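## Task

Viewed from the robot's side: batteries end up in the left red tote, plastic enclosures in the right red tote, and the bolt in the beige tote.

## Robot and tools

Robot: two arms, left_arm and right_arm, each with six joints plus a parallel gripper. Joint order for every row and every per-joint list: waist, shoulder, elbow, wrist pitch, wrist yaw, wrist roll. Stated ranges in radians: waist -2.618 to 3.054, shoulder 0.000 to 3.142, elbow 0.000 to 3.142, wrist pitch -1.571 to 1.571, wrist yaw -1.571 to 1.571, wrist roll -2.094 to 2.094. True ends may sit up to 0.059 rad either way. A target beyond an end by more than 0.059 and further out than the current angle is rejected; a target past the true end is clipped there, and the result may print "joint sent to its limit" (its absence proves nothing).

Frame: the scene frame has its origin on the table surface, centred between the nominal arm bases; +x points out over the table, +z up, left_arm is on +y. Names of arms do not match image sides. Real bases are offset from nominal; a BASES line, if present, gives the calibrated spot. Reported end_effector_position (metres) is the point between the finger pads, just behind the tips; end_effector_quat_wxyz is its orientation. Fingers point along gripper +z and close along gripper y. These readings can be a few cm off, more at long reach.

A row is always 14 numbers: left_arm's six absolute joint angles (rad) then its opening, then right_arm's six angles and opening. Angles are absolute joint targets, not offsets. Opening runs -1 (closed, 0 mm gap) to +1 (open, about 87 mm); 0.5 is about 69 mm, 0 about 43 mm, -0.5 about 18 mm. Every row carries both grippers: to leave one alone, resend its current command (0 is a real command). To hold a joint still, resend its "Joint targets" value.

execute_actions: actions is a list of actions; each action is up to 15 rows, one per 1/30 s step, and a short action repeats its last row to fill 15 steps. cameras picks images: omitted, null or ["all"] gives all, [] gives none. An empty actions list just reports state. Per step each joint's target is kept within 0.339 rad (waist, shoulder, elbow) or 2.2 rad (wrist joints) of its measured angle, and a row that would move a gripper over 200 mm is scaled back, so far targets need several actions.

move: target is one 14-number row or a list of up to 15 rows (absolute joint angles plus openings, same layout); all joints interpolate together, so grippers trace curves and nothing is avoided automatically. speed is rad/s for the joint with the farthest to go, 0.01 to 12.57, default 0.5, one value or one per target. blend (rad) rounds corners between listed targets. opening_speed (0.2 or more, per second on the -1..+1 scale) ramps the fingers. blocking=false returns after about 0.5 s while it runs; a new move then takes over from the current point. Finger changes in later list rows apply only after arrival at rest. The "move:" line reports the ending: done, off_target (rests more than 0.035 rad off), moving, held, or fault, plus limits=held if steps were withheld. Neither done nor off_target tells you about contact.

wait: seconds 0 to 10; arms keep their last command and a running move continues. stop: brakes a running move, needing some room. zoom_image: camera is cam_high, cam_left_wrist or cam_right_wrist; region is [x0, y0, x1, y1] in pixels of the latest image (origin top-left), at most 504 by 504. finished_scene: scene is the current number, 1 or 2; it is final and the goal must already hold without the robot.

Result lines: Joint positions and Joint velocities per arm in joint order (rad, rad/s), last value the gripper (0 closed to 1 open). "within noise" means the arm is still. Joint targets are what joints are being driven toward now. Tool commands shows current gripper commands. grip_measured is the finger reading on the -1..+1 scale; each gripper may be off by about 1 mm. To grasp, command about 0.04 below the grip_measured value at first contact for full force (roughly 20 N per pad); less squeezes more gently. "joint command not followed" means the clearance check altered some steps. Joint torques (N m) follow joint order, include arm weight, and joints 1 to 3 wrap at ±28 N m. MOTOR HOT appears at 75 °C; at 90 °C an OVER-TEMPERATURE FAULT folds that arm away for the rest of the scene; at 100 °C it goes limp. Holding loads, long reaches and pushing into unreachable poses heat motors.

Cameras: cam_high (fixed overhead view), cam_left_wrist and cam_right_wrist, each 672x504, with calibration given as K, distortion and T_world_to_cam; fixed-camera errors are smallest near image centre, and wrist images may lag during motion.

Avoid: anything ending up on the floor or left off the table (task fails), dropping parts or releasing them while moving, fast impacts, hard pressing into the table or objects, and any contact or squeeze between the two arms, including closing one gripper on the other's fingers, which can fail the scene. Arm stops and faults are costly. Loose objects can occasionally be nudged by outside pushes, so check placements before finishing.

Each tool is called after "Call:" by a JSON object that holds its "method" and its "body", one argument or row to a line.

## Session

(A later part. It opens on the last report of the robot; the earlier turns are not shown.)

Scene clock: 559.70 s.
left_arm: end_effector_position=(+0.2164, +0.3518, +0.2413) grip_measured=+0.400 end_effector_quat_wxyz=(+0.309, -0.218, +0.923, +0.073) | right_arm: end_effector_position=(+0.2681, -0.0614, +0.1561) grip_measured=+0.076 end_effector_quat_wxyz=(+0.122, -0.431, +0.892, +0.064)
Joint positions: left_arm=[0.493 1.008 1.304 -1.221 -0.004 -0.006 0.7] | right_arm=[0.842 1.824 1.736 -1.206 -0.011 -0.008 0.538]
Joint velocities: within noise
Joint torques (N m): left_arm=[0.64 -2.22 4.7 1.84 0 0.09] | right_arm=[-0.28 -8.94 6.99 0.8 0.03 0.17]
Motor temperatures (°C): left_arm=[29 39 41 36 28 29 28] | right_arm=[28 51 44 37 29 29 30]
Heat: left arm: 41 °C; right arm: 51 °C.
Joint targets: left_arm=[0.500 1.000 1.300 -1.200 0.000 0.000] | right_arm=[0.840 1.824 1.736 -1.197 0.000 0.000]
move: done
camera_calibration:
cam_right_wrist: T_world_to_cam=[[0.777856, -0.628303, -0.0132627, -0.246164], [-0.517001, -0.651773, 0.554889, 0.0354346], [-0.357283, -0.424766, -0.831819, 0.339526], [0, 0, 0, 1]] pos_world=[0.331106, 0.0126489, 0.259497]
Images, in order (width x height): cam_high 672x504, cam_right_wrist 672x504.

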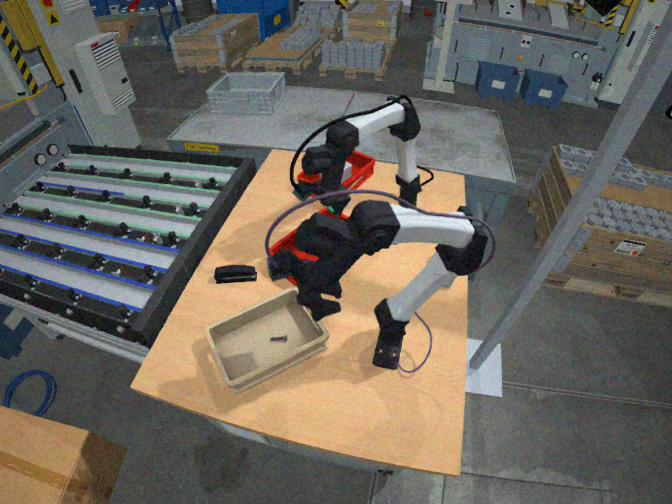

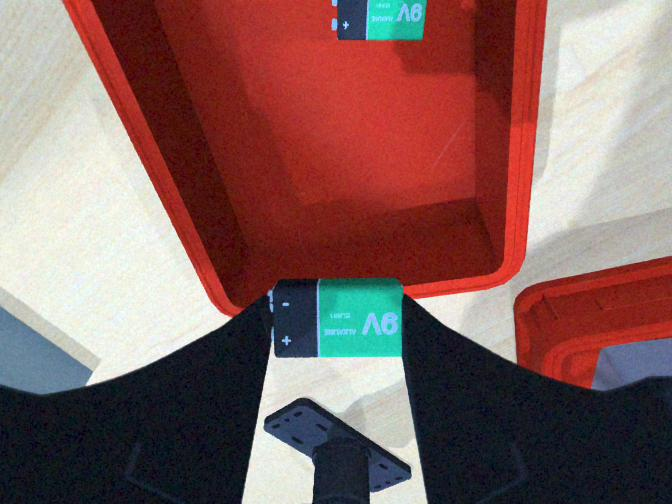

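Call:
{"method": "move", "body": {
  "target": [
    [0.5,1.0,1.3,-1.2,0,0,0.4,0.783,1.914,1.85,-1.224,0,0,-0.05],
    [0.5,1.0,1.3,-1.2,0,0,0.4,0.783,1.961,1.384,-0.711,0,0,-0.05]
  ],
  "speed": 0.4,
  "blend": 0.03,
  "cameras": ["cam_high","cam_right_wrist"]
}}

Scene clock: 576.57 s.
left_arm: end_effector_position=(+0.2165, +0.3518, +0.2414) grip_measured=+0.400 end_effector_quat_wxyz=(+0.309, -0.218, +0.923, +0.073) | right_arm: end_effector_position=(+0.2993, -0.0593, +0.0264) grip_measured=+0.076 end_effector_quat_wxyz=(+0.125, -0.404, +0.904, +0.059)
Joint positions: left_arm=[0.493 1.008 1.304 -1.221 -0.004 -0.006 0.7] | right_arm=[0.784 1.953 1.388 -0.729 -0.008 -0.007 0.538]
Joint velocities: within noise
Joint torques (N m): left_arm=[0.7 -2.22 4.74 1.83 0.02 0.11] | right_arm=[-0.18 -9.22 6.54 0.88 0 0.17]
Motor temperatures (°C): left_arm=[29 39 41 36 28 29 28] | right_arm=[28 48 43 36 29 29 30]
Heat: left arm: 41 °C; right arm: 48 °C.
Joint targets: left_arm=[0.500 1.000 1.300 -1.200 0.000 0.000] | right_arm=[0.783 1.961 1.384 -0.711 0.000 0.000]
move: done
camera_calibration:
cam_right_wrist: T_world_to_cam=[[0.73883, -0.673813, -0.0103224, -0.261943], [-0.556061, -0.618225, 0.555512, 0.138593], [-0.380693, -0.404689, -0.831444, 0.25196], [0, 0, 0, 1]] pos_world=[0.366517, 0.0111462, 0.129796]
Images, in order (width x height): cam_high 672x504, cam_right_wrist 672x504.

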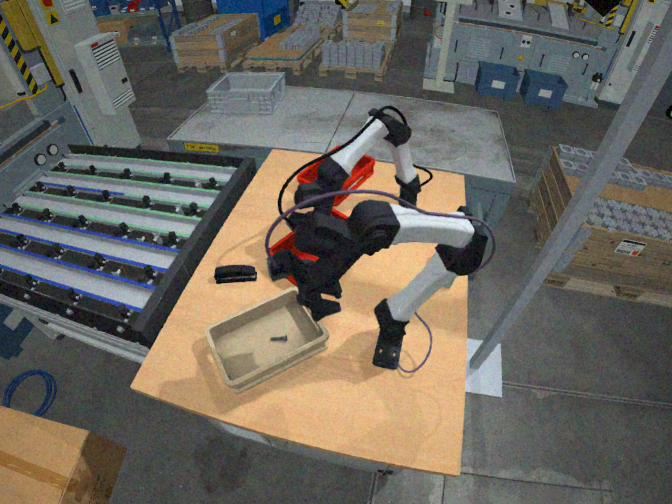

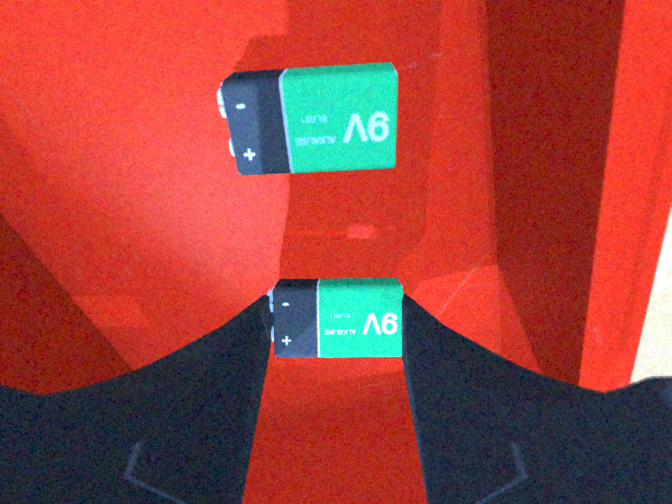

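Call:
{"method": "move", "body": {
  "target": [
    [0.5,1.0,1.3,-1.2,0,0,0.4,0.783,1.972,1.362,-0.677,0,0,-0.05],
    [0.5,1.0,1.3,-1.2,0,0,0.4,0.783,1.972,1.362,-0.677,0,0,0.4],
    [0.5,1.0,1.3,-1.2,0,0,0.4,0.783,1.9,1.85,-1.224,0,0,0.4]
  ],
  "speed": 0.3,
  "opening_speed": 0.4,
  "cameras": ["cam_high","cam_right_wrist"]
}}

Scene clock: 589.93 s.
left_arm: end_effector_position=(+0.2165, +0.3518, +0.2414) grip_measured=+0.400 end_effector_quat_wxyz=(+0.309, -0.218, +0.923, +0.073) | right_arm: end_effector_position=(+0.2977, -0.0611, +0.1389) grip_measured=+0.400 end_effector_quat_wxyz=(+0.107, -0.405, +0.907, +0.051)
Joint positions: left_arm=[0.493 1.008 1.304 -1.221 -0.004 -0.006 0.7] | right_arm=[0.784 1.938 1.822 -1.219 -0.007 -0.007 0.7]
Joint velocities: within noise
Joint torques (N m): left_arm=[0.62 -2.17 4.7 1.84 0.02 0.11] | right_arm=[-0.17 -13.72 9.84 0.59 0 0.16]
Motor temperatures (°C): left_arm=[29 38 41 37 28 29 28] | right_arm=[28 48 43 35 29 29 30]
Heat: left arm: 41 °C; right arm: 48 °C.
Joint targets: left_arm=[0.500 1.000 1.300 -1.200 0.000 0.000] | right_arm=[0.783 1.900 1.850 -1.224 0.000 0.000]
move: off_target (right_arm); right_arm: the shoulder is farthest, 0.038 rad from its target
camera_calibration:
cam_right_wrist: T_world_to_cam=[[0.738498, -0.674185, -0.00981849, -0.260821], [-0.541024, -0.6012, 0.588092, 0.0661486], [-0.402385, -0.428992, -0.808735, 0.345916], [0, 0, 0, 1]] pos_world=[0.367595, 0.0123223, 0.238292]
Images, in order (width x height): cam_high 672x504, cam_right_wrist 672x504.

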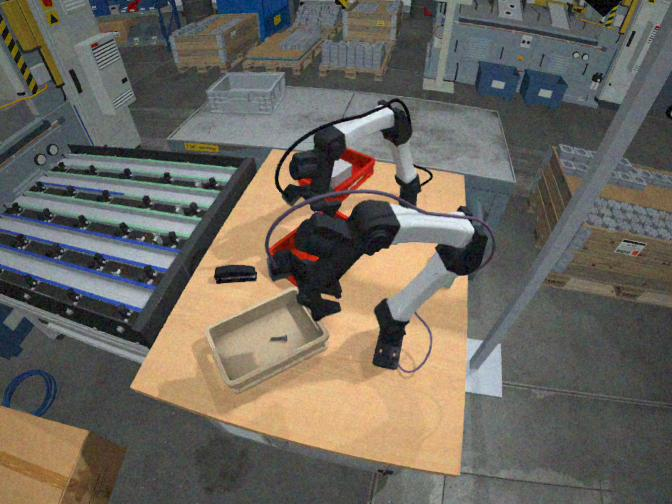

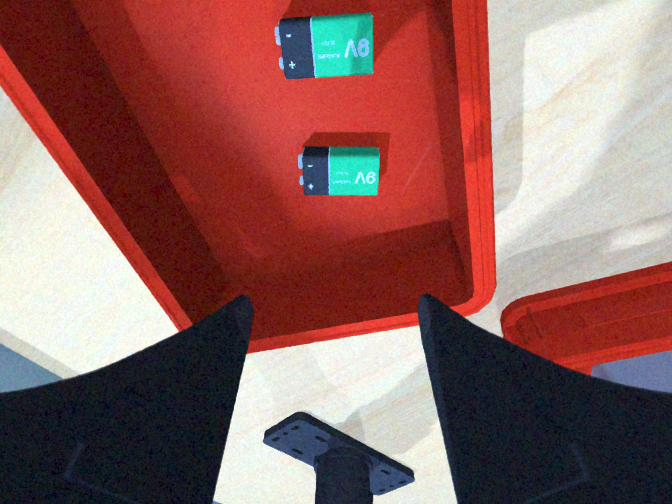

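Call:
{"method": "move", "body": {
  "target": [
    [0.5,1.0,1.3,-1.2,0,0,0.4,0.1,1.8,1.85,-1.4,0,0.8,-1],
    [0.5,1.0,1.3,-1.2,0,0,0.4,-0.58,1.914,1.85,-1.495,0,1.383,-1]
  ],
  "speed": 0.8,
  "blend": 0.1,
  "cameras": ["cam_high","cam_right_wrist"]
}}

Scene clock: 637.50 s.
left_arm: end_effector_position=(+0.2165, +0.3518, +0.2414) grip_measured=+0.400 end_effector_quat_wxyz=(+0.309, -0.218, +0.923, +0.073) | right_arm: end_effector_position=(+0.3603, -0.4875, +0.1536) grip_measured=-0.958 end_effector_quat_wxyz=(+0.000, +0.816, +0.577, +0.002)
Joint positions: left_arm=[0.493 1.008 1.304 -1.221 -0.004 -0.006 0.7] | right_arm=[-0.586 1.903 1.822 -1.487 -0.004 1.373 0.021]
Joint velocities: within noise
Joint torques (N m): left_arm=[0.68 -2.22 4.62 1.84 0.02 0.1] | right_arm=[0.46 -8.09 9.31 0.15 0.02 0.19]
Motor temperatures (°C): left_arm=[29 37 41 37 28 29 28] | right_arm=[28 57 48 34 29 29 30]
Heat: left arm: 41 °C; right arm: 57 °C.
Joint targets: left_arm=[0.500 1.000 1.300 -1.200 0.000 0.000] | right_arm=[-0.580 1.914 1.850 -1.495 0.000 1.383]
move: done
camera_calibration:
cam_right_wrist: T_world_to_cam=[[-0.939111, 0.343574, -0.00520026, 0.505591], [0.218308, 0.608264, 0.763123, 0.124128], [0.265353, 0.715522, -0.646233, 0.492531], [0, 0, 0, 1]] pos_world=[0.317014, -0.601628, 0.226194]
Images, in order (width x height): cam_high 672x504, cam_right_wrist 672x504.

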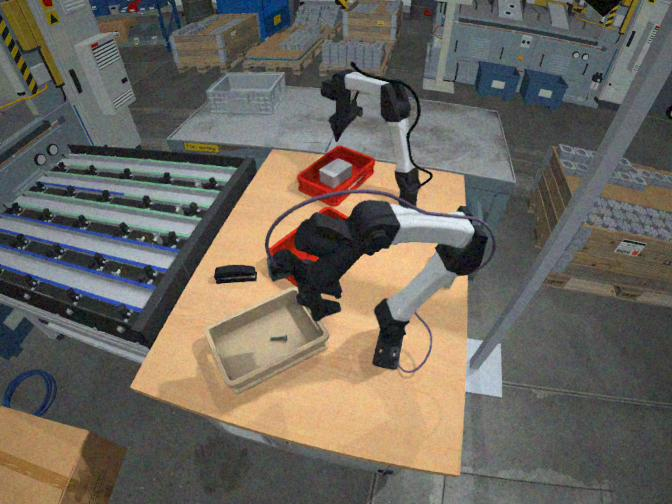

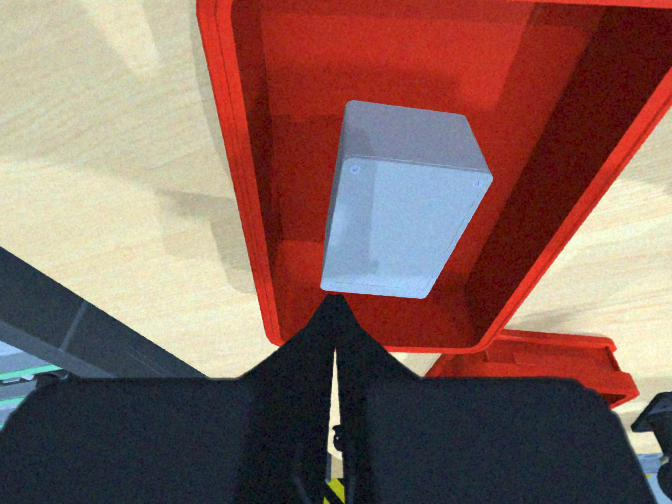

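Call:
{"method": "move", "body": {
  "target": [
    [0.5,1.0,1.3,-1.2,0,0,0.4,-0.70,1.7456,1.635,-1.445,0,1.315,-1],
    [0.5,1.0,1.3,-1.2,0,0,0.4,-0.70,1.78,1.4,-1.19,0,1.315,-1]
  ],
  "speed": 0.5,
  "cameras": ["cam_right_wrist"]
}}

Scene clock: 654.63 s.
left_arm: end_effector_position=(+0.2165, +0.3518, +0.2414) grip_measured=+0.400 end_effector_quat_wxyz=(+0.309, -0.218, +0.923, +0.073) | right_arm: end_effector_position=(+0.3148, -0.5019, +0.0911) grip_measured=-0.958 end_effector_quat_wxyz=(+0.001, +0.833, +0.553, +0.002)
Joint positions: left_arm=[0.493 1.008 1.304 -1.221 -0.004 -0.006 0.7] | right_arm=[-0.698 1.772 1.406 -1.202 -0.004 1.321 0.021]
Joint velocities: within noise
Joint torques (N m): left_arm=[0.64 -2.14 4.64 1.82 0.01 0.11] | right_arm=[-0.35 -7.35 6 0.35 0.02 0.01]
Motor temperatures (°C): left_arm=[29 37 41 38 28 29 28] | right_arm=[28 52 47 33 29 29 30]
Heat: left arm: 41 °C; right arm: 52 °C.
Joint targets: left_arm=[0.500 1.000 1.300 -1.200 0.000 0.000] | right_arm=[-0.700 1.780 1.400 -1.190 0.000 1.315]
move: done
camera_calibration:
cam_right_wrist: T_world_to_cam=[[-0.91689, 0.399106, -0.0052971, 0.48833], [0.25428, 0.5943, 0.762987, 0.172236], [0.307661, 0.698228, -0.646392, 0.452545], [0, 0, 0, 1]] pos_world=[0.264718, -0.613235, 0.163694]
Images, in order (width x height): cam_right_wrist 672x504.

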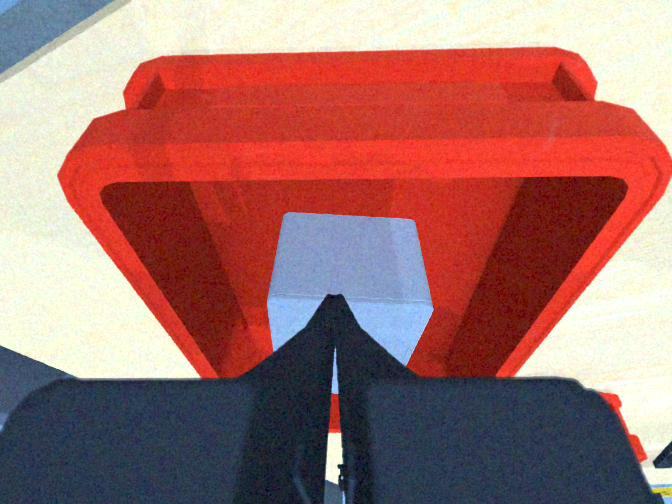

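Call:
{"method": "move", "body": {
  "target": [
    [0.5,1.0,1.3,-1.2,0,0,0.4,-0.71,1.794,1.28,-1.046,0,1.315,-1],
    [0.5,1.0,1.3,-1.2,0,0,0.4,-0.496,1.729,1.216,-1.043,0,1.519,-1]
  ],
  "speed": 0.2,
  "cameras": ["cam_right_wrist","cam_high"]
}}

Scene clock: 669.13 s.
left_arm: end_effector_position=(+0.2165, +0.3518, +0.2414) grip_measured=+0.400 end_effector_quat_wxyz=(+0.309, -0.218, +0.923, +0.073) | right_arm: end_effector_position=(+0.3317, -0.4397, +0.0488) grip_measured=-0.958 end_effector_quat_wxyz=(-0.011, +0.831, +0.557, -0.005)
Joint positions: left_arm=[0.493 1.008 1.304 -1.221 -0.004 -0.006 0.7] | right_arm=[-0.5 1.764 1.224 -1.054 -0.003 1.508 0.021]
Joint velocities: within noise
Joint torques (N m): left_arm=[0.65 -2.28 4.72 1.83 0.02 0.1] | right_arm=[0.35 -11.33 5.57 0.28 0.02 0.19]
Motor temperatures (°C): left_arm=[29 37 41 38 28 29 28] | right_arm=[28 49 45 33 29 29 30]
Heat: left arm: 41 °C; right arm: 49 °C.
Joint targets: left_arm=[0.500 1.000 1.300 -1.200 0.000 0.000] | right_arm=[-0.496 1.729 1.216 -1.043 0.000 1.519]
move: done
camera_calibration:
cam_right_wrist: T_world_to_cam=[[-0.920603, 0.389925, 0.021184, 0.474615], [0.266546, 0.587811, 0.763827, 0.156287], [0.285383, 0.708828, -0.645073, 0.388518], [0, 0, 0, 1]] pos_world=[0.284398, -0.552324, 0.121193]
Images, in order (width x height): cam_high 672x504, cam_right_wrist 672x504.

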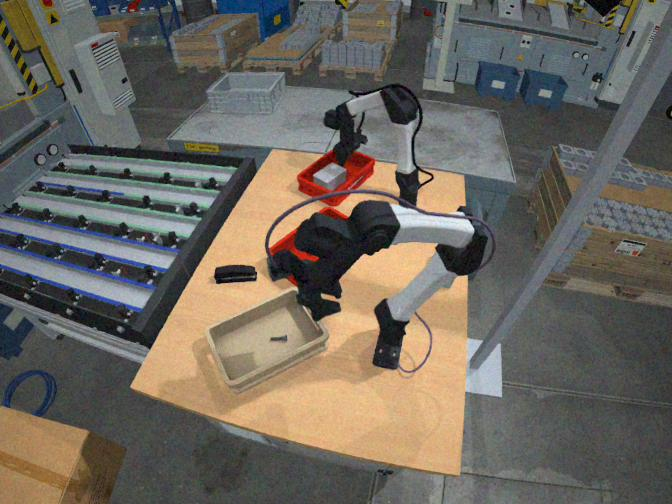

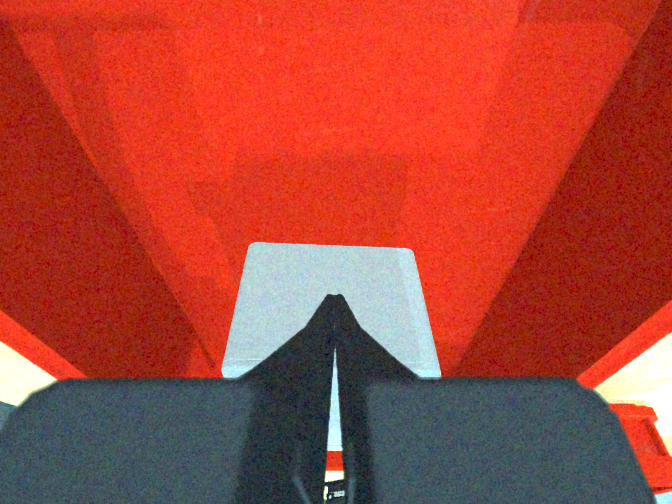

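Call:
{"method": "move", "body": {
  "target": [
    [0.3,1.0,1.3,-1.2,0,0,0.4,-0.56,1.74,1.25,-1.043,0,1.519,-1],
    [0.1,1.0,1.3,-1.2,0,0,0.4,-0.56,1.75,1.75,-1.5,0,1.4,-0.5],
    [0.1,1.0,1.3,-1.2,0,0,0.4,1.0,1.6,1.8,-1.45,0,0.5,0],
    [0.1,1.0,1.3,-1.2,0,0,0.4,2.0,1.8,2.0,-1.57,0,0.435,1]
  ],
  "speed": 0.9,
  "blend": [0.02,0.1,0.1,0],
  "cameras": ["cam_right_wrist","cam_high"]
}}

Scene clock: 689.50 s.
left_arm: end_effector_position=(+0.2381, +0.2730, +0.2414) grip_measured=+0.400 end_effector_quat_wxyz=(+0.317, -0.037, +0.948, +0.012) | right_arm: end_effector_position=(-0.1221, -0.0721, +0.2222) grip_measured=+1.000 end_effector_quat_wxyz=(-0.030, +0.717, -0.690, -0.089)
Joint positions: left_arm=[0.107 1.008 1.304 -1.22 -0.004 -0.006 0.7] | right_arm=[2.004 1.79 1.971 -1.564 0 0.443 1]
Joint velocities: within noise
Joint torques (N m): left_arm=[-0.43 -2.22 4.6 1.81 0.03 0.11] | right_arm=[-0.47 -6.99 9.28 0.51 -0.05 -0.02]
Motor temperatures (°C): left_arm=[29 37 41 38 28 29 28] | right_arm=[28 50 45 33 29 29 29]
Heat: left arm: 41 °C; right arm: 50 °C.
Joint targets: left_arm=[0.100 1.000 1.300 -1.200 0.000 0.000] | right_arm=[2.000 1.800 2.000 -1.570 0.000 0.435]
move: done; blend cut to 0 rad at target 2, 0 rad at target 3
camera_calibration:
cam_right_wrist: T_world_to_cam=[[0.995863, 0.0344413, -0.0840861, 0.141642], [0.0804197, -0.764861, 0.639157, -0.16386], [-0.0423007, -0.643275, -0.764466, 0.258421], [0, 0, 0, 1]] pos_world=[-0.116947, 0.0360274, 0.314197]
Images, in order (width x height): cam_high 672x504, cam_right_wrist 672x504.

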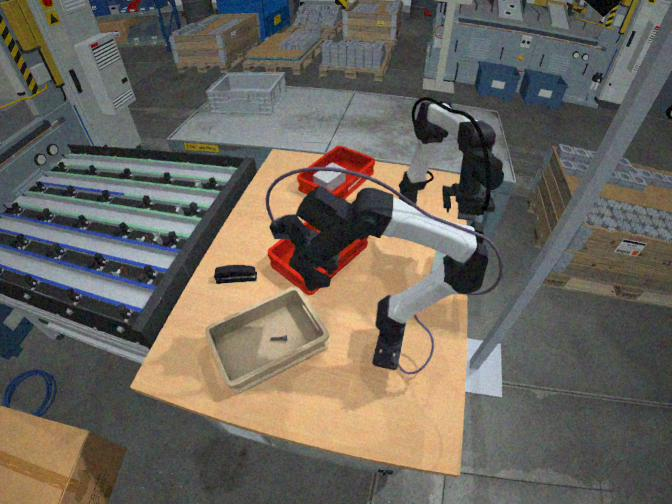

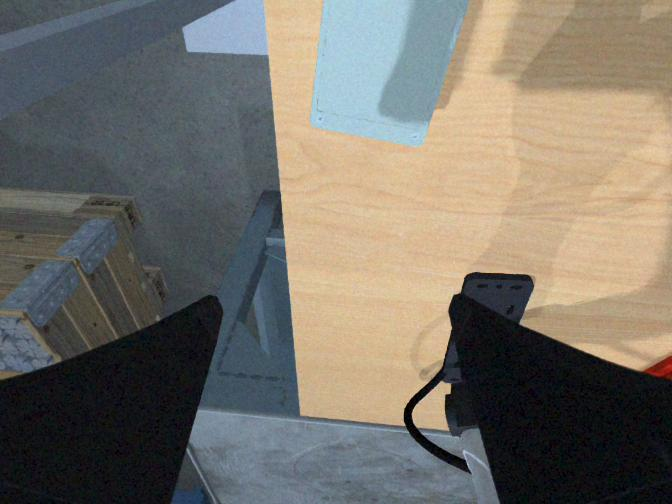

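Call:
{"method": "move", "body": {
  "target": [0.1,1.0,1.3,-1.2,0,0,0.4,1.88,1.75,1.84,-1.571,0,0.469,1],
  "cameras": ["cam_right_wrist"]
}}

Scene clock: 729.30 s.
left_arm: end_effector_position=(+0.2381, +0.2730, +0.2414) grip_measured=+0.400 end_effector_quat_wxyz=(+0.317, -0.037, +0.948, +0.012) | right_arm: end_effector_position=(-0.0809, -0.0742, +0.1936) grip_measured=+1.000 end_effector_quat_wxyz=(+0.011, -0.670, +0.742, +0.027)
Joint positions: left_arm=[0.107 1.008 1.304 -1.22 -0.004 -0.006 0.7] | right_arm=[1.882 1.79 1.846 -1.568 0 0.461 1]
Joint velocities: within noise
Joint torques (N m): left_arm=[-0.42 -2.32 4.64 1.83 0.03 0.11] | right_arm=[-0.25 -12.07 5.78 0.35 -0.05 0.16]
Motor temperatures (°C): left_arm=[29 36 41 38 28 29 28] | right_arm=[28 44 45 32 29 29 29]
Heat: left arm: 41 °C; right arm: 45 °C.
Joint targets: left_arm=[0.100 1.000 1.300 -1.200 0.000 0.000] | right_arm=[1.880 1.750 1.840 -1.571 0.000 0.469]
move: off_target (right_arm); right_arm: the shoulder is farthest, 0.040 rad from its target
camera_calibration:
cam_right_wrist: T_world_to_cam=[[0.993287, -0.11201, -0.0289044, 0.0764162], [-0.0562013, -0.685664, 0.725745, -0.17248], [-0.101109, -0.719248, -0.687356, 0.211545], [0, 0, 0, 1]] pos_world=[-0.0642076, 0.0424497, 0.272792]
Images, in order (width x height): cam_right_wrist 672x504.

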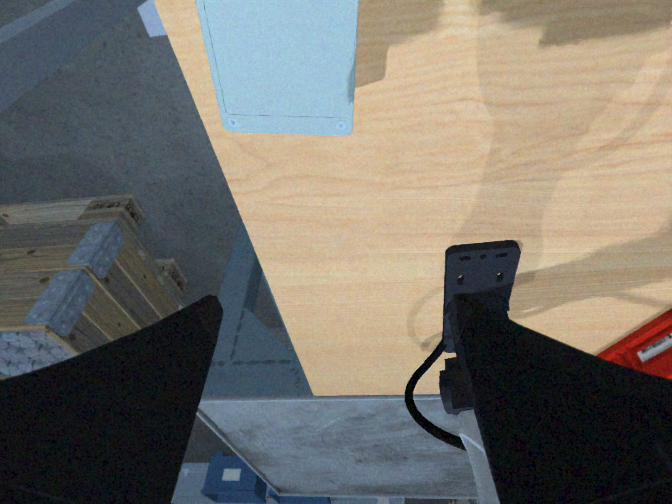

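Call:
{"method": "move", "body": {
  "target": [0.1,1.0,1.3,-1.2,0,0,0.4,1.885,2.05,1.945,-1.465,0,0.479,1],
  "cameras": ["cam_right_wrist"]
}}

Scene clock: 744.43 s.
left_arm: end_effector_position=(+0.2381, +0.2730, +0.2414) grip_measured=+0.400 end_effector_quat_wxyz=(+0.317, -0.037, +0.948, +0.012) | right_arm: end_effector_position=(-0.0985, -0.0281, +0.1285) grip_measured=+1.000 end_effector_quat_wxyz=(-0.006, -0.666, +0.745, -0.016)
Joint positions: left_arm=[0.107 1.008 1.304 -1.22 -0.004 -0.006 0.7] | right_arm=[1.882 2.044 1.916 -1.476 0 0.471 1]
Joint velocities: within noise
Joint torques (N m): left_arm=[-0.43 -2.24 4.62 1.83 -0.02 0.1] | right_arm=[0.25 -9.83 9.47 0.33 -0.05 0.17]
Motor temperatures (°C): left_arm=[29 36 41 38 28 29 28] | right_arm=[28 46 44 32 29 29 29]
Heat: left arm: 41 °C; right arm: 46 °C.
Joint targets: left_arm=[0.100 1.000 1.300 -1.200 0.000 0.000] | right_arm=[1.885 2.050 1.945 -1.465 0.000 0.479]
move: done
camera_calibration:
cam_right_wrist: T_world_to_cam=[[0.992413, -0.122181, 0.0137167, 0.0914319], [-0.0870264, -0.619263, 0.780346, -0.102754], [-0.0868494, -0.775619, -0.625198, 0.189966], [0, 0, 0, 1]] pos_world=[-0.0831821, 0.0948803, 0.197696]
Images, in order (width x height): cam_right_wrist 672x504.

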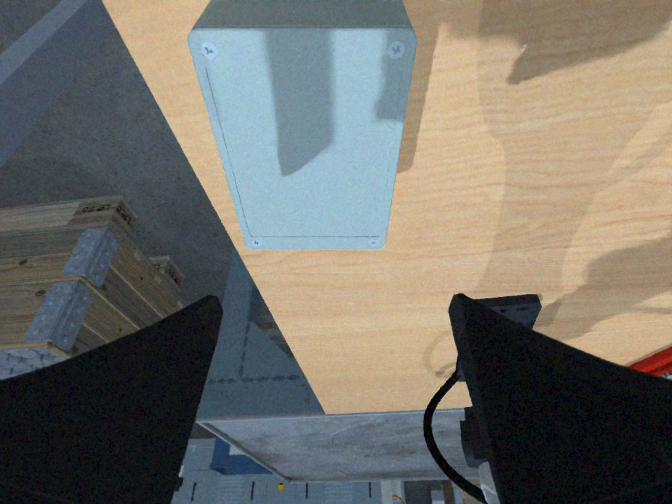

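Call:
{"method": "move", "body": {
  "target": [0.1,1.0,1.3,-1.2,0,0,0.4,1.897,2.072,1.806,-1.27,0,0.505,1],
  "cameras": ["cam_right_wrist"]
}}

Scene clock: 762.87 s.
left_arm: end_effector_position=(+0.2381, +0.2730, +0.2414) grip_measured=+0.400 end_effector_quat_wxyz=(+0.317, -0.037, +0.948, +0.012) | right_arm: end_effector_position=(-0.1107, -0.0075, +0.0922) grip_measured=+1.000 end_effector_quat_wxyz=(+0.006, -0.660, +0.751, +0.016)
Joint positions: left_arm=[0.107 1.008 1.304 -1.22 -0.004 -0.006 0.7] | right_arm=[1.89 2.064 1.811 -1.283 0 0.497 1]
Joint velocities: within noise
Joint torques (N m): left_arm=[-0.46 -2.14 4.67 1.83 0 0.1] | right_arm=[0.59 -9.91 6.23 0.46 -0.05 0.17]
Motor temperatures (°C): left_arm=[29 36 41 39 28 29 28] | right_arm=[28 49 44 32 29 29 29]
Heat: left arm: 41 °C; right arm: 49 °C.
Joint targets: left_arm=[0.100 1.000 1.300 -1.200 0.000 0.000] | right_arm=[1.897 2.072 1.806 -1.270 0.000 0.505]
move: done
camera_calibration:
cam_right_wrist: T_world_to_cam=[[0.990099, -0.139087, -0.0189337, 0.109165], [-0.079484, -0.666691, 0.741084, -0.0585964], [-0.115698, -0.732241, -0.671146, 0.183568], [0, 0, 0, 1]] pos_world=[-0.0915035, 0.110534, 0.168692]
Images, in order (width x height): cam_right_wrist 672x504.

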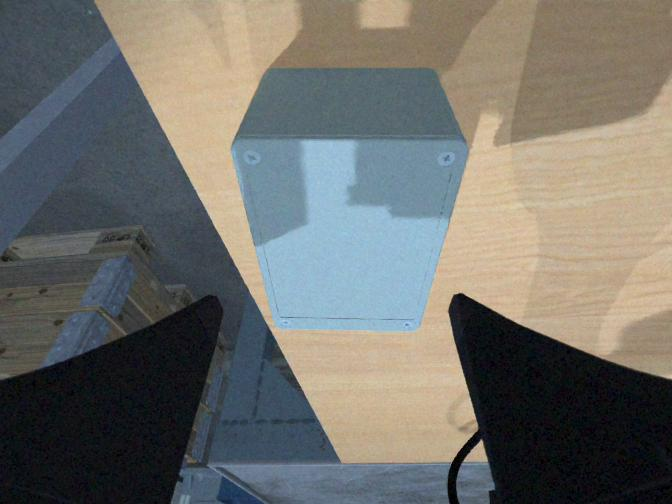

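Call:
{"method": "move", "body": {
  "target": [0.1,1.0,1.3,-1.2,0,0,0.4,1.892,2.077,1.722,-1.213,0,0.5,1],
  "cameras": ["cam_right_wrist"]
}}

Call:
{"method": "zoom_image", "body": {
  "camera": "cam_right_wrist",
  "region": [150, 150, 520, 420]
}}

Scene clock: 783.27 s.
left_arm: end_effector_position=(+0.2381, +0.2730, +0.2414) grip_measured=+0.400 end_effector_quat_wxyz=(+0.317, -0.037, +0.948, +0.012) | right_arm: end_effector_position=(-0.1081, -0.0143, +0.0724) grip_measured=+1.000 end_effector_quat_wxyz=(+0.002, -0.660, +0.751, +0.005)
Joint positions: left_arm=[0.107 1.008 1.304 -1.22 -0.004 -0.006 0.7] | right_arm=[1.89 2.064 1.729 -1.226 0 0.497 1]
Joint velocities: within noise
Joint torques (N m): left_arm=[-0.46 -2.21 4.63 1.83 0.02 0.1] | right_arm=[0.08 -9.39 5.97 0.41 -0.05 0.12]
Motor temperatures (°C): left_arm=[29 36 41 39 28 29 28] | right_arm=[28 48 44 32 29 29 29]
Heat: left arm: 41 °C; right arm: 48 °C.
Joint targets: left_arm=[0.100 1.000 1.300 -1.200 0.000 0.000] | right_arm=[1.892 2.077 1.722 -1.213 0.000 0.500]
move: done
camera_calibration:
cam_right_wrist: T_world_to_cam=[[0.990163, -0.139735, -0.00709699, 0.104498], [-0.0862588, -0.649594, 0.755372, -0.0497678], [-0.110162, -0.74733, -0.655257, 0.16491], [0, 0, 0, 1]] pos_world=[-0.0895964, 0.105515, 0.146393]
Images, in order (width x height): cam_right_wrist 672x504.

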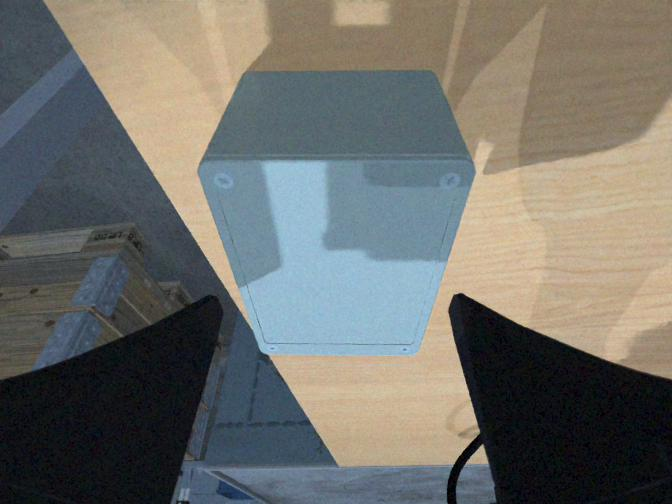

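Scaled by 1.362.

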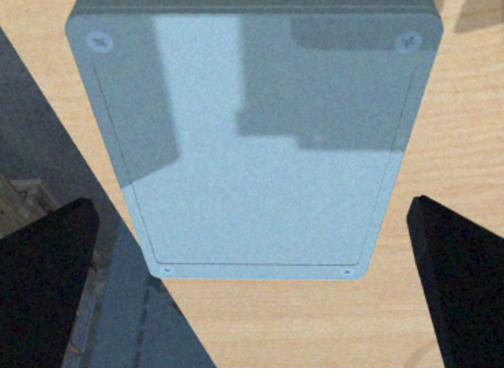

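Call:
{"method": "move", "body": {
  "target": [0.1,1.0,1.3,-1.2,0,0,0.4,1.892,2.113,1.605,-1.068,0,0.5,1],
  "cameras": ["cam_right_wrist"],
  "speed": 0.12
}}

Scene clock: 796.27 s.
left_arm: end_effector_position=(+0.2381, +0.2730, +0.2414) grip_measured=+0.400 end_effector_quat_wxyz=(+0.317, -0.037, +0.948, +0.012) | right_arm: end_effector_position=(-0.1079, -0.0148, +0.0298) grip_measured=+1.000 end_effector_quat_wxyz=(+0.000, -0.660, +0.751, +0.001)
Joint positions: left_arm=[0.107 1.008 1.304 -1.22 -0.004 -0.006 0.7] | right_arm=[1.89 2.1 1.612 -1.081 0 0.497 1]
Joint velocities: within noise
Joint torques (N m): left_arm=[-0.42 -2.18 4.68 1.84 0.01 0.09] | right_arm=[0.06 -9.55 5.86 0.39 -0.05 0.12]
Motor temperatures (°C): left_arm=[29 36 41 39 28 29 28] | right_arm=[28 48 44 32 29 29 29]
Heat: left arm: 41 °C; right arm: 48 °C.
Joint targets: left_arm=[0.100 1.000 1.300 -1.200 0.000 0.000] | right_arm=[1.892 2.113 1.605 -1.068 0.000 0.500]
move: done
camera_calibration:
cam_right_wrist: T_world_to_cam=[[0.990187, -0.139727, -0.00261047, 0.103739], [-0.0887462, -0.643116, 0.760609, -0.0182946], [-0.107957, -0.752913, -0.649205, 0.136641], [0, 0, 0, 1]] pos_world=[-0.0895937, 0.105608, 0.102894]
Images, in order (width x height): cam_right_wrist 672x504.

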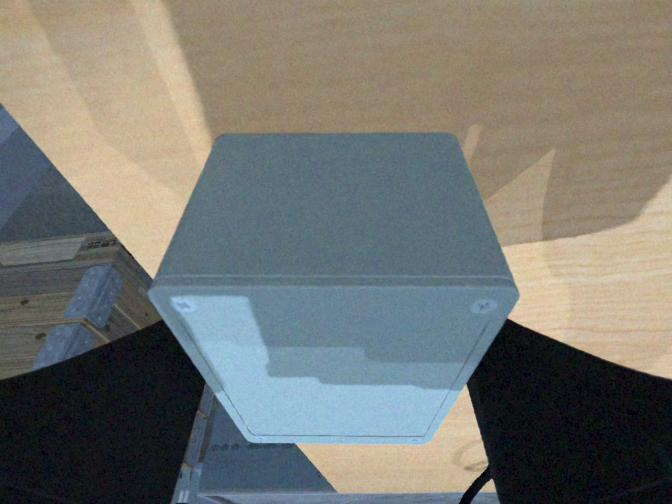

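Call:
{"method": "move", "body": {
  "target": [0.1,1.0,1.3,-1.2,0,0,0.4,1.892,2.113,1.605,-1.068,0,0.5,0.5],
  "cameras": [],
  "opening_speed": 0.4
}}

Call:
{"method": "move", "body": {
  "target": [0.1,1.0,1.3,-1.2,0,0,0.4,1.892,2.05,1.95,-1.465,0,0.5,0.5],
  "cameras": ["cam_right_wrist"],
  "speed": 0.3
}}

Scene clock: 805.67 s.
left_arm: end_effector_position=(+0.2381, +0.2730, +0.2414) grip_measured=+0.400 end_effector_quat_wxyz=(+0.317, -0.037, +0.948, +0.012) | right_arm: end_effector_position=(-0.1080, -0.0146, +0.0298) grip_measured=+0.738 end_effector_quat_wxyz=(+0.000, -0.660, +0.751, +0.001)
Joint positions: left_arm=[0.107 1.008 1.304 -1.22 -0.004 -0.006 0.7] | right_arm=[1.89 2.1 1.612 -1.08 0 0.497 0.869]
Joint velocities: within noise
Joint torques (N m): left_arm=[-0.46 -2.24 4.68 1.83 0.02 0.1] | right_arm=[0.09 -9.57 5.85 0.39 -0.05 0.12]
Motor temperatures (°C): left_arm=[29 36 41 39 28 29 28] | right_arm=[28 48 43 32 29 29 29]
Heat: left arm: 41 °C; right arm: 48 °C.
Joint targets: left_arm=[0.100 1.000 1.300 -1.200 0.000 0.000] | right_arm=[1.892 2.113 1.605 -1.068 0.000 0.500]
move: done
No camera images: "cameras" was empty.

Scene clock: 807.67 s.
left_arm: end_effector_position=(+0.2381, +0.2730, +0.2414) grip_measured=+0.400 end_effector_quat_wxyz=(+0.317, -0.037, +0.948, +0.012) | right_arm: end_effector_position=(-0.1049, -0.0226, +0.1099) grip_measured=+0.738 end_effector_quat_wxyz=(-0.011, -0.660, +0.751, -0.028)
Joint positions: left_arm=[0.107 1.008 1.304 -1.22 -0.004 -0.006 0.7] | right_arm=[1.89 2.099 1.919 -1.452 0 0.497 0.869]
Joint velocities: within noise
Joint torques (N m): left_arm=[-0.38 -2.24 4.68 1.82 0.03 0.11] | right_arm=[0.09 -15.71 9.62 0.06 -0.05 0.12]
Motor temperatures (°C): left_arm=[29 36 41 39 28 29 28] | right_arm=[28 49 43 31 29 29 29]
Heat: left arm: 41 °C; right arm: 49 °C.
Joint targets: left_arm=[0.100 1.000 1.300 -1.200 0.000 0.000] | right_arm=[1.892 2.050 1.950 -1.465 0.000 0.500]
move: off_target (right_arm); right_arm: the shoulder is farthest, 0.049 rad from its target
camera_calibration:
cam_right_wrist: T_world_to_cam=[[0.989899, -0.139094, 0.0274267, 0.0966184], [-0.106073, -0.59829, 0.794227, -0.088431], [-0.0940634, -0.789114, -0.607001, 0.1791], [0, 0, 0, 1]] pos_world=[-0.0881759, 0.101862, 0.176298]
Images, in order (width x height): cam_right_wrist 672x504.

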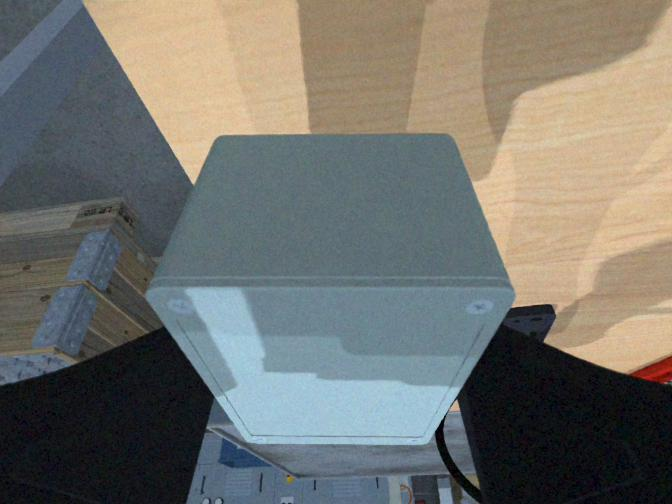

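Call:
{"method": "move", "body": {
  "target": [
    [0.1,1.0,1.3,-1.2,0,0,0.4,1.89,1.87,1.97,-1.571,0,0.497,0.5],
    [0.1,1.0,1.3,-1.2,0,0,0.4,-0.684,1.87,1.97,-1.571,0,-0.17,0.5]
  ],
  "speed": [0.4,0.7],
  "blend": [0.05,0]
}}

Scene clock: 825.13 s.
left_arm: end_effector_position=(+0.2381, +0.2730, +0.2414) grip_measured=+0.400 end_effector_quat_wxyz=(+0.317, -0.037, +0.948, +0.012) | right_arm: end_effector_position=(+0.2928, -0.5420, +0.1838) grip_measured=+0.738 end_effector_quat_wxyz=(+0.026, +0.238, +0.971, -0.012)
Joint positions: left_arm=[0.107 1.008 1.304 -1.22 -0.004 -0.006 0.7] | right_arm=[-0.69 1.898 1.946 -1.561 0.001 -0.161 0.869]
Joint velocities: within noise
Joint torques (N m): left_arm=[-0.36 -2.25 4.68 1.83 0.02 0.11] | right_arm=[0.46 -11.86 8.87 0.28 -0.11 -0.02]
Motor temperatures (°C): left_arm=[29 36 41 39 28 29 28] | right_arm=[28 52 46 31 29 29 30]
Heat: left arm: 41 °C; right arm: 52 °C.
Joint targets: left_arm=[0.100 1.000 1.300 -1.200 0.000 0.000] | right_arm=[-0.684 1.870 1.970 -1.571 0.000 -0.170]
move: done
camera_calibration:
cam_left_wrist: T_world_to_cam=[[0.0699844, -0.997544, -0.00299535, 0.255667], [-0.975951, -0.0690904, 0.20675, 0.227569], [-0.206449, -0.011546, -0.978389, 0.423708], [0, 0, 0, 1]] pos_world=[0.291678, 0.275654, 0.368267]
cam_right_wrist: T_world_to_cam=[[-0.471629, -0.881763, 0.00777647, -0.342413], [-0.606592, 0.330824, 0.722912, 0.247573], [-0.640009, 0.33623, -0.690896, 0.636707], [0, 0, 0, 1]] pos_world=[0.396182, -0.597909, 0.263588]

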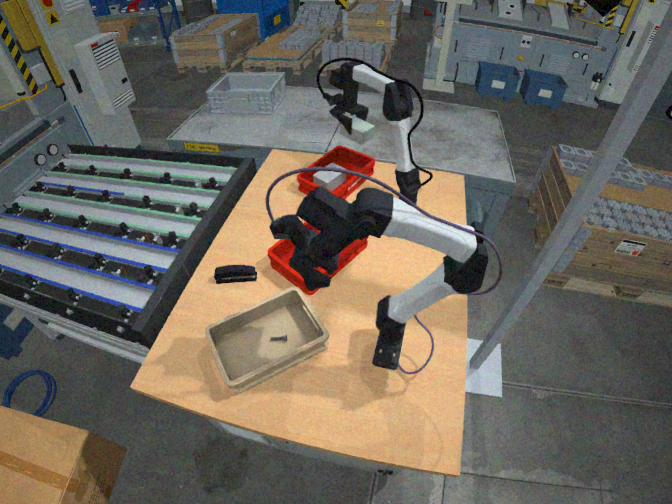

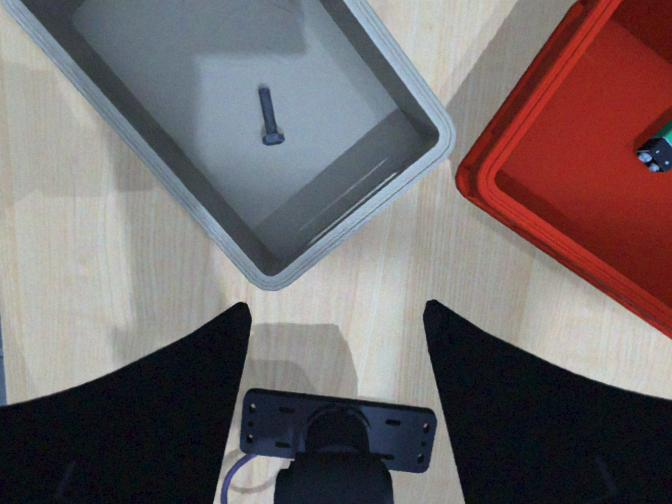

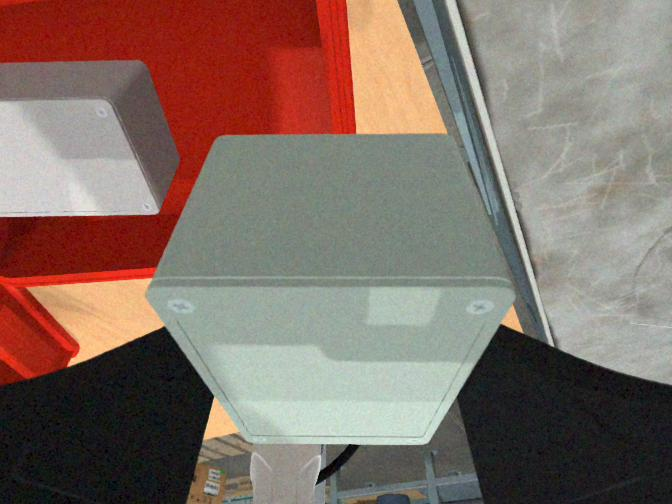

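Call:
{"method": "move", "body": {
  "target": [0.1,1.0,1.3,-1.2,0,0,0.4,-0.525,1.89,1.96,-1.571,0,-0.11,0.5],
  "cameras": ["cam_right_wrist"]
}}

Scene clock: 833.03 s.
left_arm: end_effector_position=(+0.2381, +0.2730, +0.2414) grip_measured=+0.400 end_effector_quat_wxyz=(+0.317, -0.037, +0.948, +0.012) | right_arm: end_effector_position=(+0.3224, -0.4957, +0.1838) grip_measured=+0.738 end_effector_quat_wxyz=(+0.027, +0.177, +0.984, -0.009)
Joint positions: left_arm=[0.107 1.008 1.304 -1.22 -0.004 -0.006 0.7] | right_arm=[-0.523 1.898 1.946 -1.562 0.001 -0.118 0.869]
Joint velocities: within noise
Joint torques (N m): left_arm=[-0.42 -2.22 4.67 1.83 0.01 0.08] | right_arm=[-0.29 -9.87 7.86 0.29 -0.1 0.18]
Motor temperatures (°C): left_arm=[29 36 41 39 28 29 28] | right_arm=[28 52 46 31 29 29 30]
Heat: left arm: 41 °C; right arm: 52 °C.
Joint targets: left_arm=[0.100 1.000 1.300 -1.200 0.000 0.000] | right_arm=[-0.525 1.890 1.960 -1.571 0.000 -0.110]
move: done
camera_calibration:
cam_right_wrist: T_world_to_cam=[[-0.359245, -0.933229, 0.0051345, -0.348759], [-0.64321, 0.251582, 0.723178, 0.222642], [-0.676183, 0.256496, -0.690642, 0.612195], [0, 0, 0, 1]] pos_world=[0.431872, -0.53851, 0.263589]
Images, in order (width x height): cam_right_wrist 672x504.

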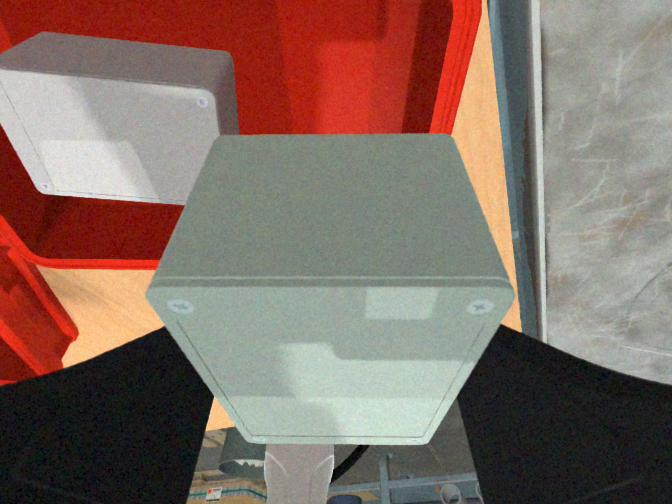

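Call:
{"method": "move", "body": {
  "target": [0.1,1.0,1.3,-1.2,0,0,0.4,-0.5,1.975,1.75,-1.341,0,-0.055,0.5],
  "cameras": ["cam_right_wrist","cam_high"],
  "speed": 0.3
}}

Scene clock: 855.93 s.
left_arm: end_effector_position=(+0.2381, +0.2730, +0.2414) grip_measured=+0.400 end_effector_quat_wxyz=(+0.317, -0.037, +0.948, +0.012) | right_arm: end_effector_position=(+0.3390, -0.4954, +0.1128) grip_measured=+0.738 end_effector_quat_wxyz=(+0.002, +0.196, +0.981, -0.001)
Joint positions: left_arm=[0.107 1.008 1.304 -1.22 -0.004 -0.006 0.7] | right_arm=[-0.507 1.97 1.753 -1.349 0.001 -0.063 0.869]
Joint velocities: within noise
Joint torques (N m): left_arm=[-0.47 -2.25 4.62 1.83 0.04 0.09] | right_arm=[0.58 -9.4 6.37 0.37 -0.11 0.17]
Motor temperatures (°C): left_arm=[29 35 41 39 28 29 28] | right_arm=[28 51 46 31 29 29 30]
Heat: left arm: 41 °C; right arm: 51 °C.
Joint targets: left_arm=[0.100 1.000 1.300 -1.200 0.000 0.000] | right_arm=[-0.500 1.975 1.750 -1.341 0.000 -0.055]
move: done
camera_calibration:
cam_right_wrist: T_world_to_cam=[[-0.395119, -0.918629, -0.000738884, -0.322279], [-0.598856, 0.256969, 0.758511, 0.268205], [-0.6966, 0.300145, -0.65166, 0.598421], [0, 0, 0, 1]] pos_world=[0.450138, -0.544588, 0.186293]
Images, in order (width x height): cam_high 672x504, cam_right_wrist 672x504.

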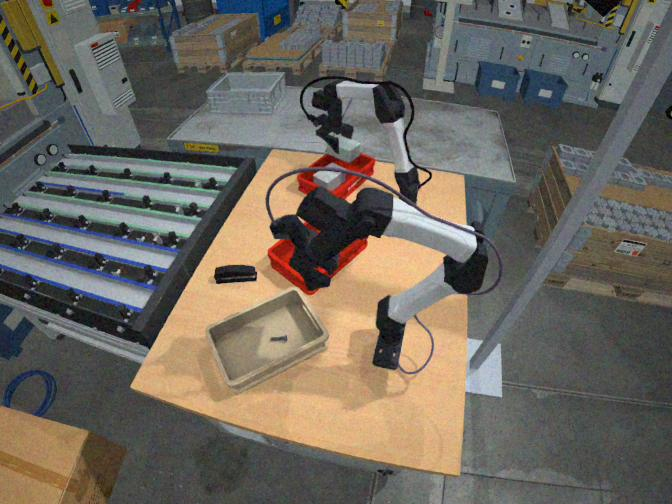

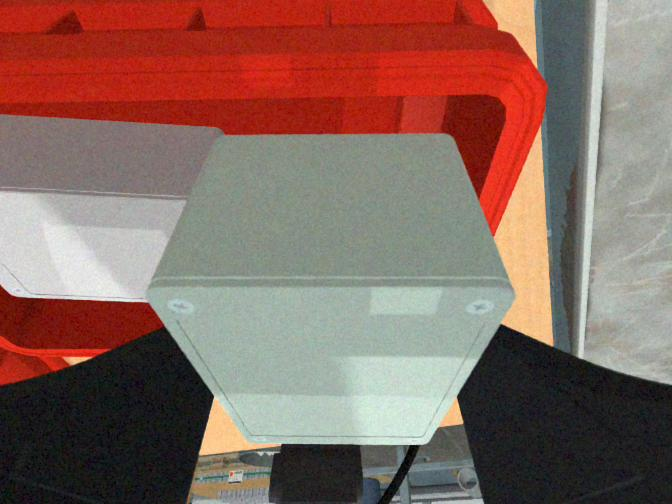

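Call:
{"method": "move", "body": {
  "target": [0.1,1.0,1.3,-1.2,0,0,0.4,-0.5,1.925,1.54,-1.184,0,-0.055,0.5],
  "cameras": ["cam_right_wrist","cam_high"],
  "speed": 0.2
}}

Call:
{"method": "zoom_image", "body": {
  "camera": "cam_high",
  "region": [270, 70, 430, 220]
}}

Scene clock: 867.70 s.
left_arm: end_effector_position=(+0.2381, +0.2730, +0.2414) grip_measured=+0.400 end_effector_quat_wxyz=(+0.317, -0.037, +0.948, +0.012) | right_arm: end_effector_position=(+0.3241, -0.4881, +0.0629) grip_measured=+0.738 end_effector_quat_wxyz=(-0.022, +0.197, +0.980, +0.005)
Joint positions: left_arm=[0.107 1.008 1.304 -1.22 -0.004 -0.006 0.7] | right_arm=[-0.507 1.97 1.545 -1.191 0.001 -0.063 0.869]
Joint velocities: within noise
Joint torques (N m): left_arm=[-0.44 -2.17 4.66 1.83 0.02 0.1] | right_arm=[0.57 -14.3 6.08 0.28 -0.1 0.17]
Motor temperatures (°C): left_arm=[29 35 41 39 28 29 28] | right_arm=[28 50 45 31 29 29 31]
Heat: left arm: 41 °C; right arm: 50 °C.
Joint targets: left_arm=[0.100 1.000 1.300 -1.200 0.000 0.000] | right_arm=[-0.500 1.925 1.540 -1.184 0.000 -0.055]
move: off_target (right_arm); right_arm: the shoulder is farthest, 0.045 rad from its target
camera_calibration:
cam_right_wrist: T_world_to_cam=[[-0.395595, -0.918419, -0.00329736, -0.320958], [-0.563964, 0.240082, 0.79013, 0.273718], [-0.724878, 0.314431, -0.612931, 0.566998], [0, 0, 0, 1]] pos_world=[0.438402, -0.53877, 0.130199]
Images, in order (width x height): cam_high 672x504, cam_right_wrist 672x504.

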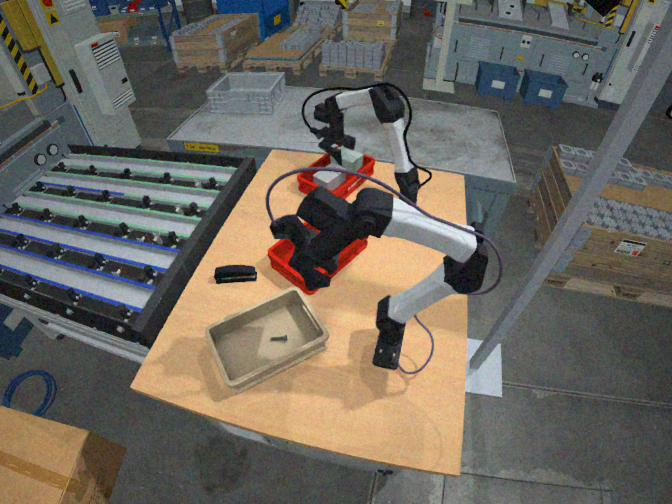

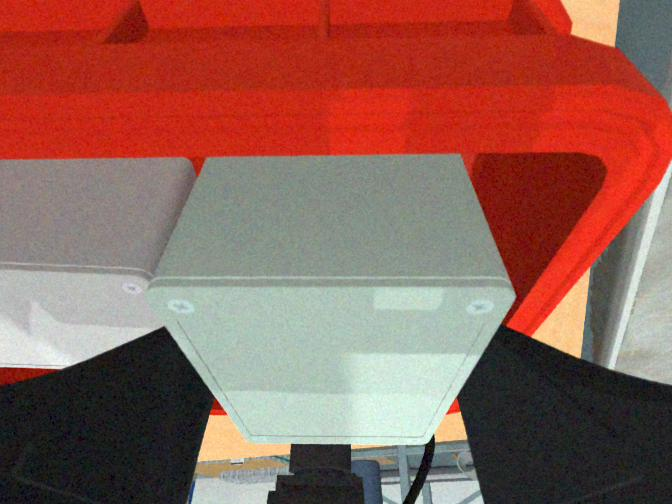

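Scaled by 3.150.

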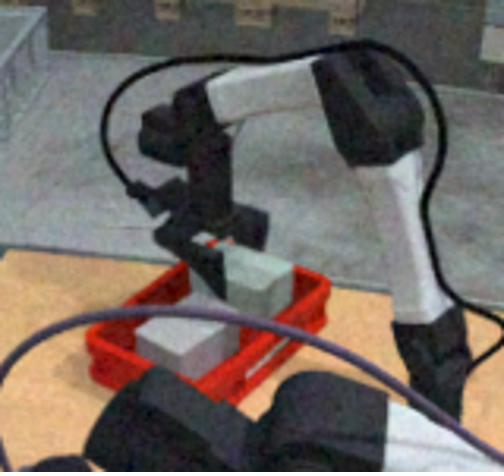

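Call:
{"method": "move", "body": {
  "target": [0.1,1.0,1.3,-1.2,0,0,0.4,-0.509,1.965,1.448,-1.055,0,-0.055,0.5],
  "cameras": ["cam_right_wrist"],
  "speed": 0.12
}}

Scene clock: 882.37 s.
left_arm: end_effector_position=(+0.2381, +0.2730, +0.2414) grip_measured=+0.400 end_effector_quat_wxyz=(+0.317, -0.037, +0.948, +0.012) | right_arm: end_effector_position=(+0.3270, -0.4895, +0.0392) grip_measured=+0.738 end_effector_quat_wxyz=(-0.006, +0.197, +0.980, +0.001)
Joint positions: left_arm=[0.107 1.008 1.304 -1.22 -0.004 -0.006 0.7] | right_arm=[-0.507 1.97 1.455 -1.067 0.001 -0.063 0.869]
Joint velocities: within noise
Joint torques (N m): left_arm=[-0.46 -2.17 4.67 1.84 0 0.11] | right_arm=[-0.32 -10.25 5.83 0.37 -0.1 0.17]
Motor temperatures (°C): left_arm=[29 35 41 39 28 29 28] | right_arm=[28 52 43 31 29 29 31]
Heat: left arm: 41 °C; right arm: 52 °C.
Joint targets: left_arm=[0.100 1.000 1.300 -1.200 0.000 0.000] | right_arm=[-0.509 1.965 1.448 -1.055 0.000 -0.055]
move: done
camera_calibration:
cam_right_wrist: T_world_to_cam=[[-0.395479, -0.918474, -0.00155802, -0.321387], [-0.587775, 0.251782, 0.768848, 0.308756], [-0.705774, 0.304979, -0.63943, 0.545145], [0, 0, 0, 1]] pos_world=[0.439126, -0.539182, 0.110695]
Images, in order (width x height): cam_right_wrist 672x504.

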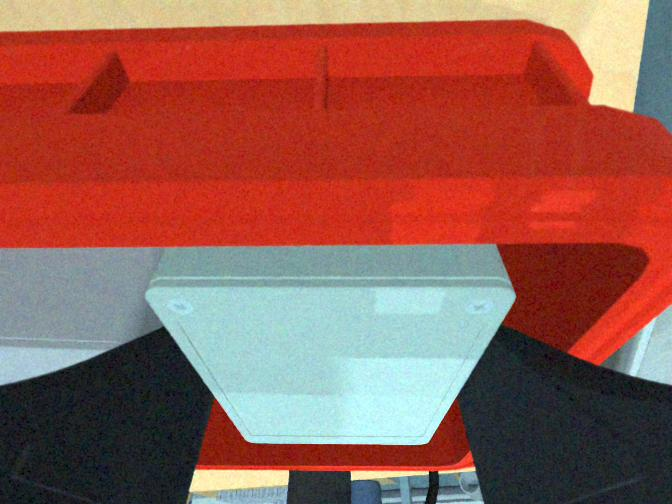

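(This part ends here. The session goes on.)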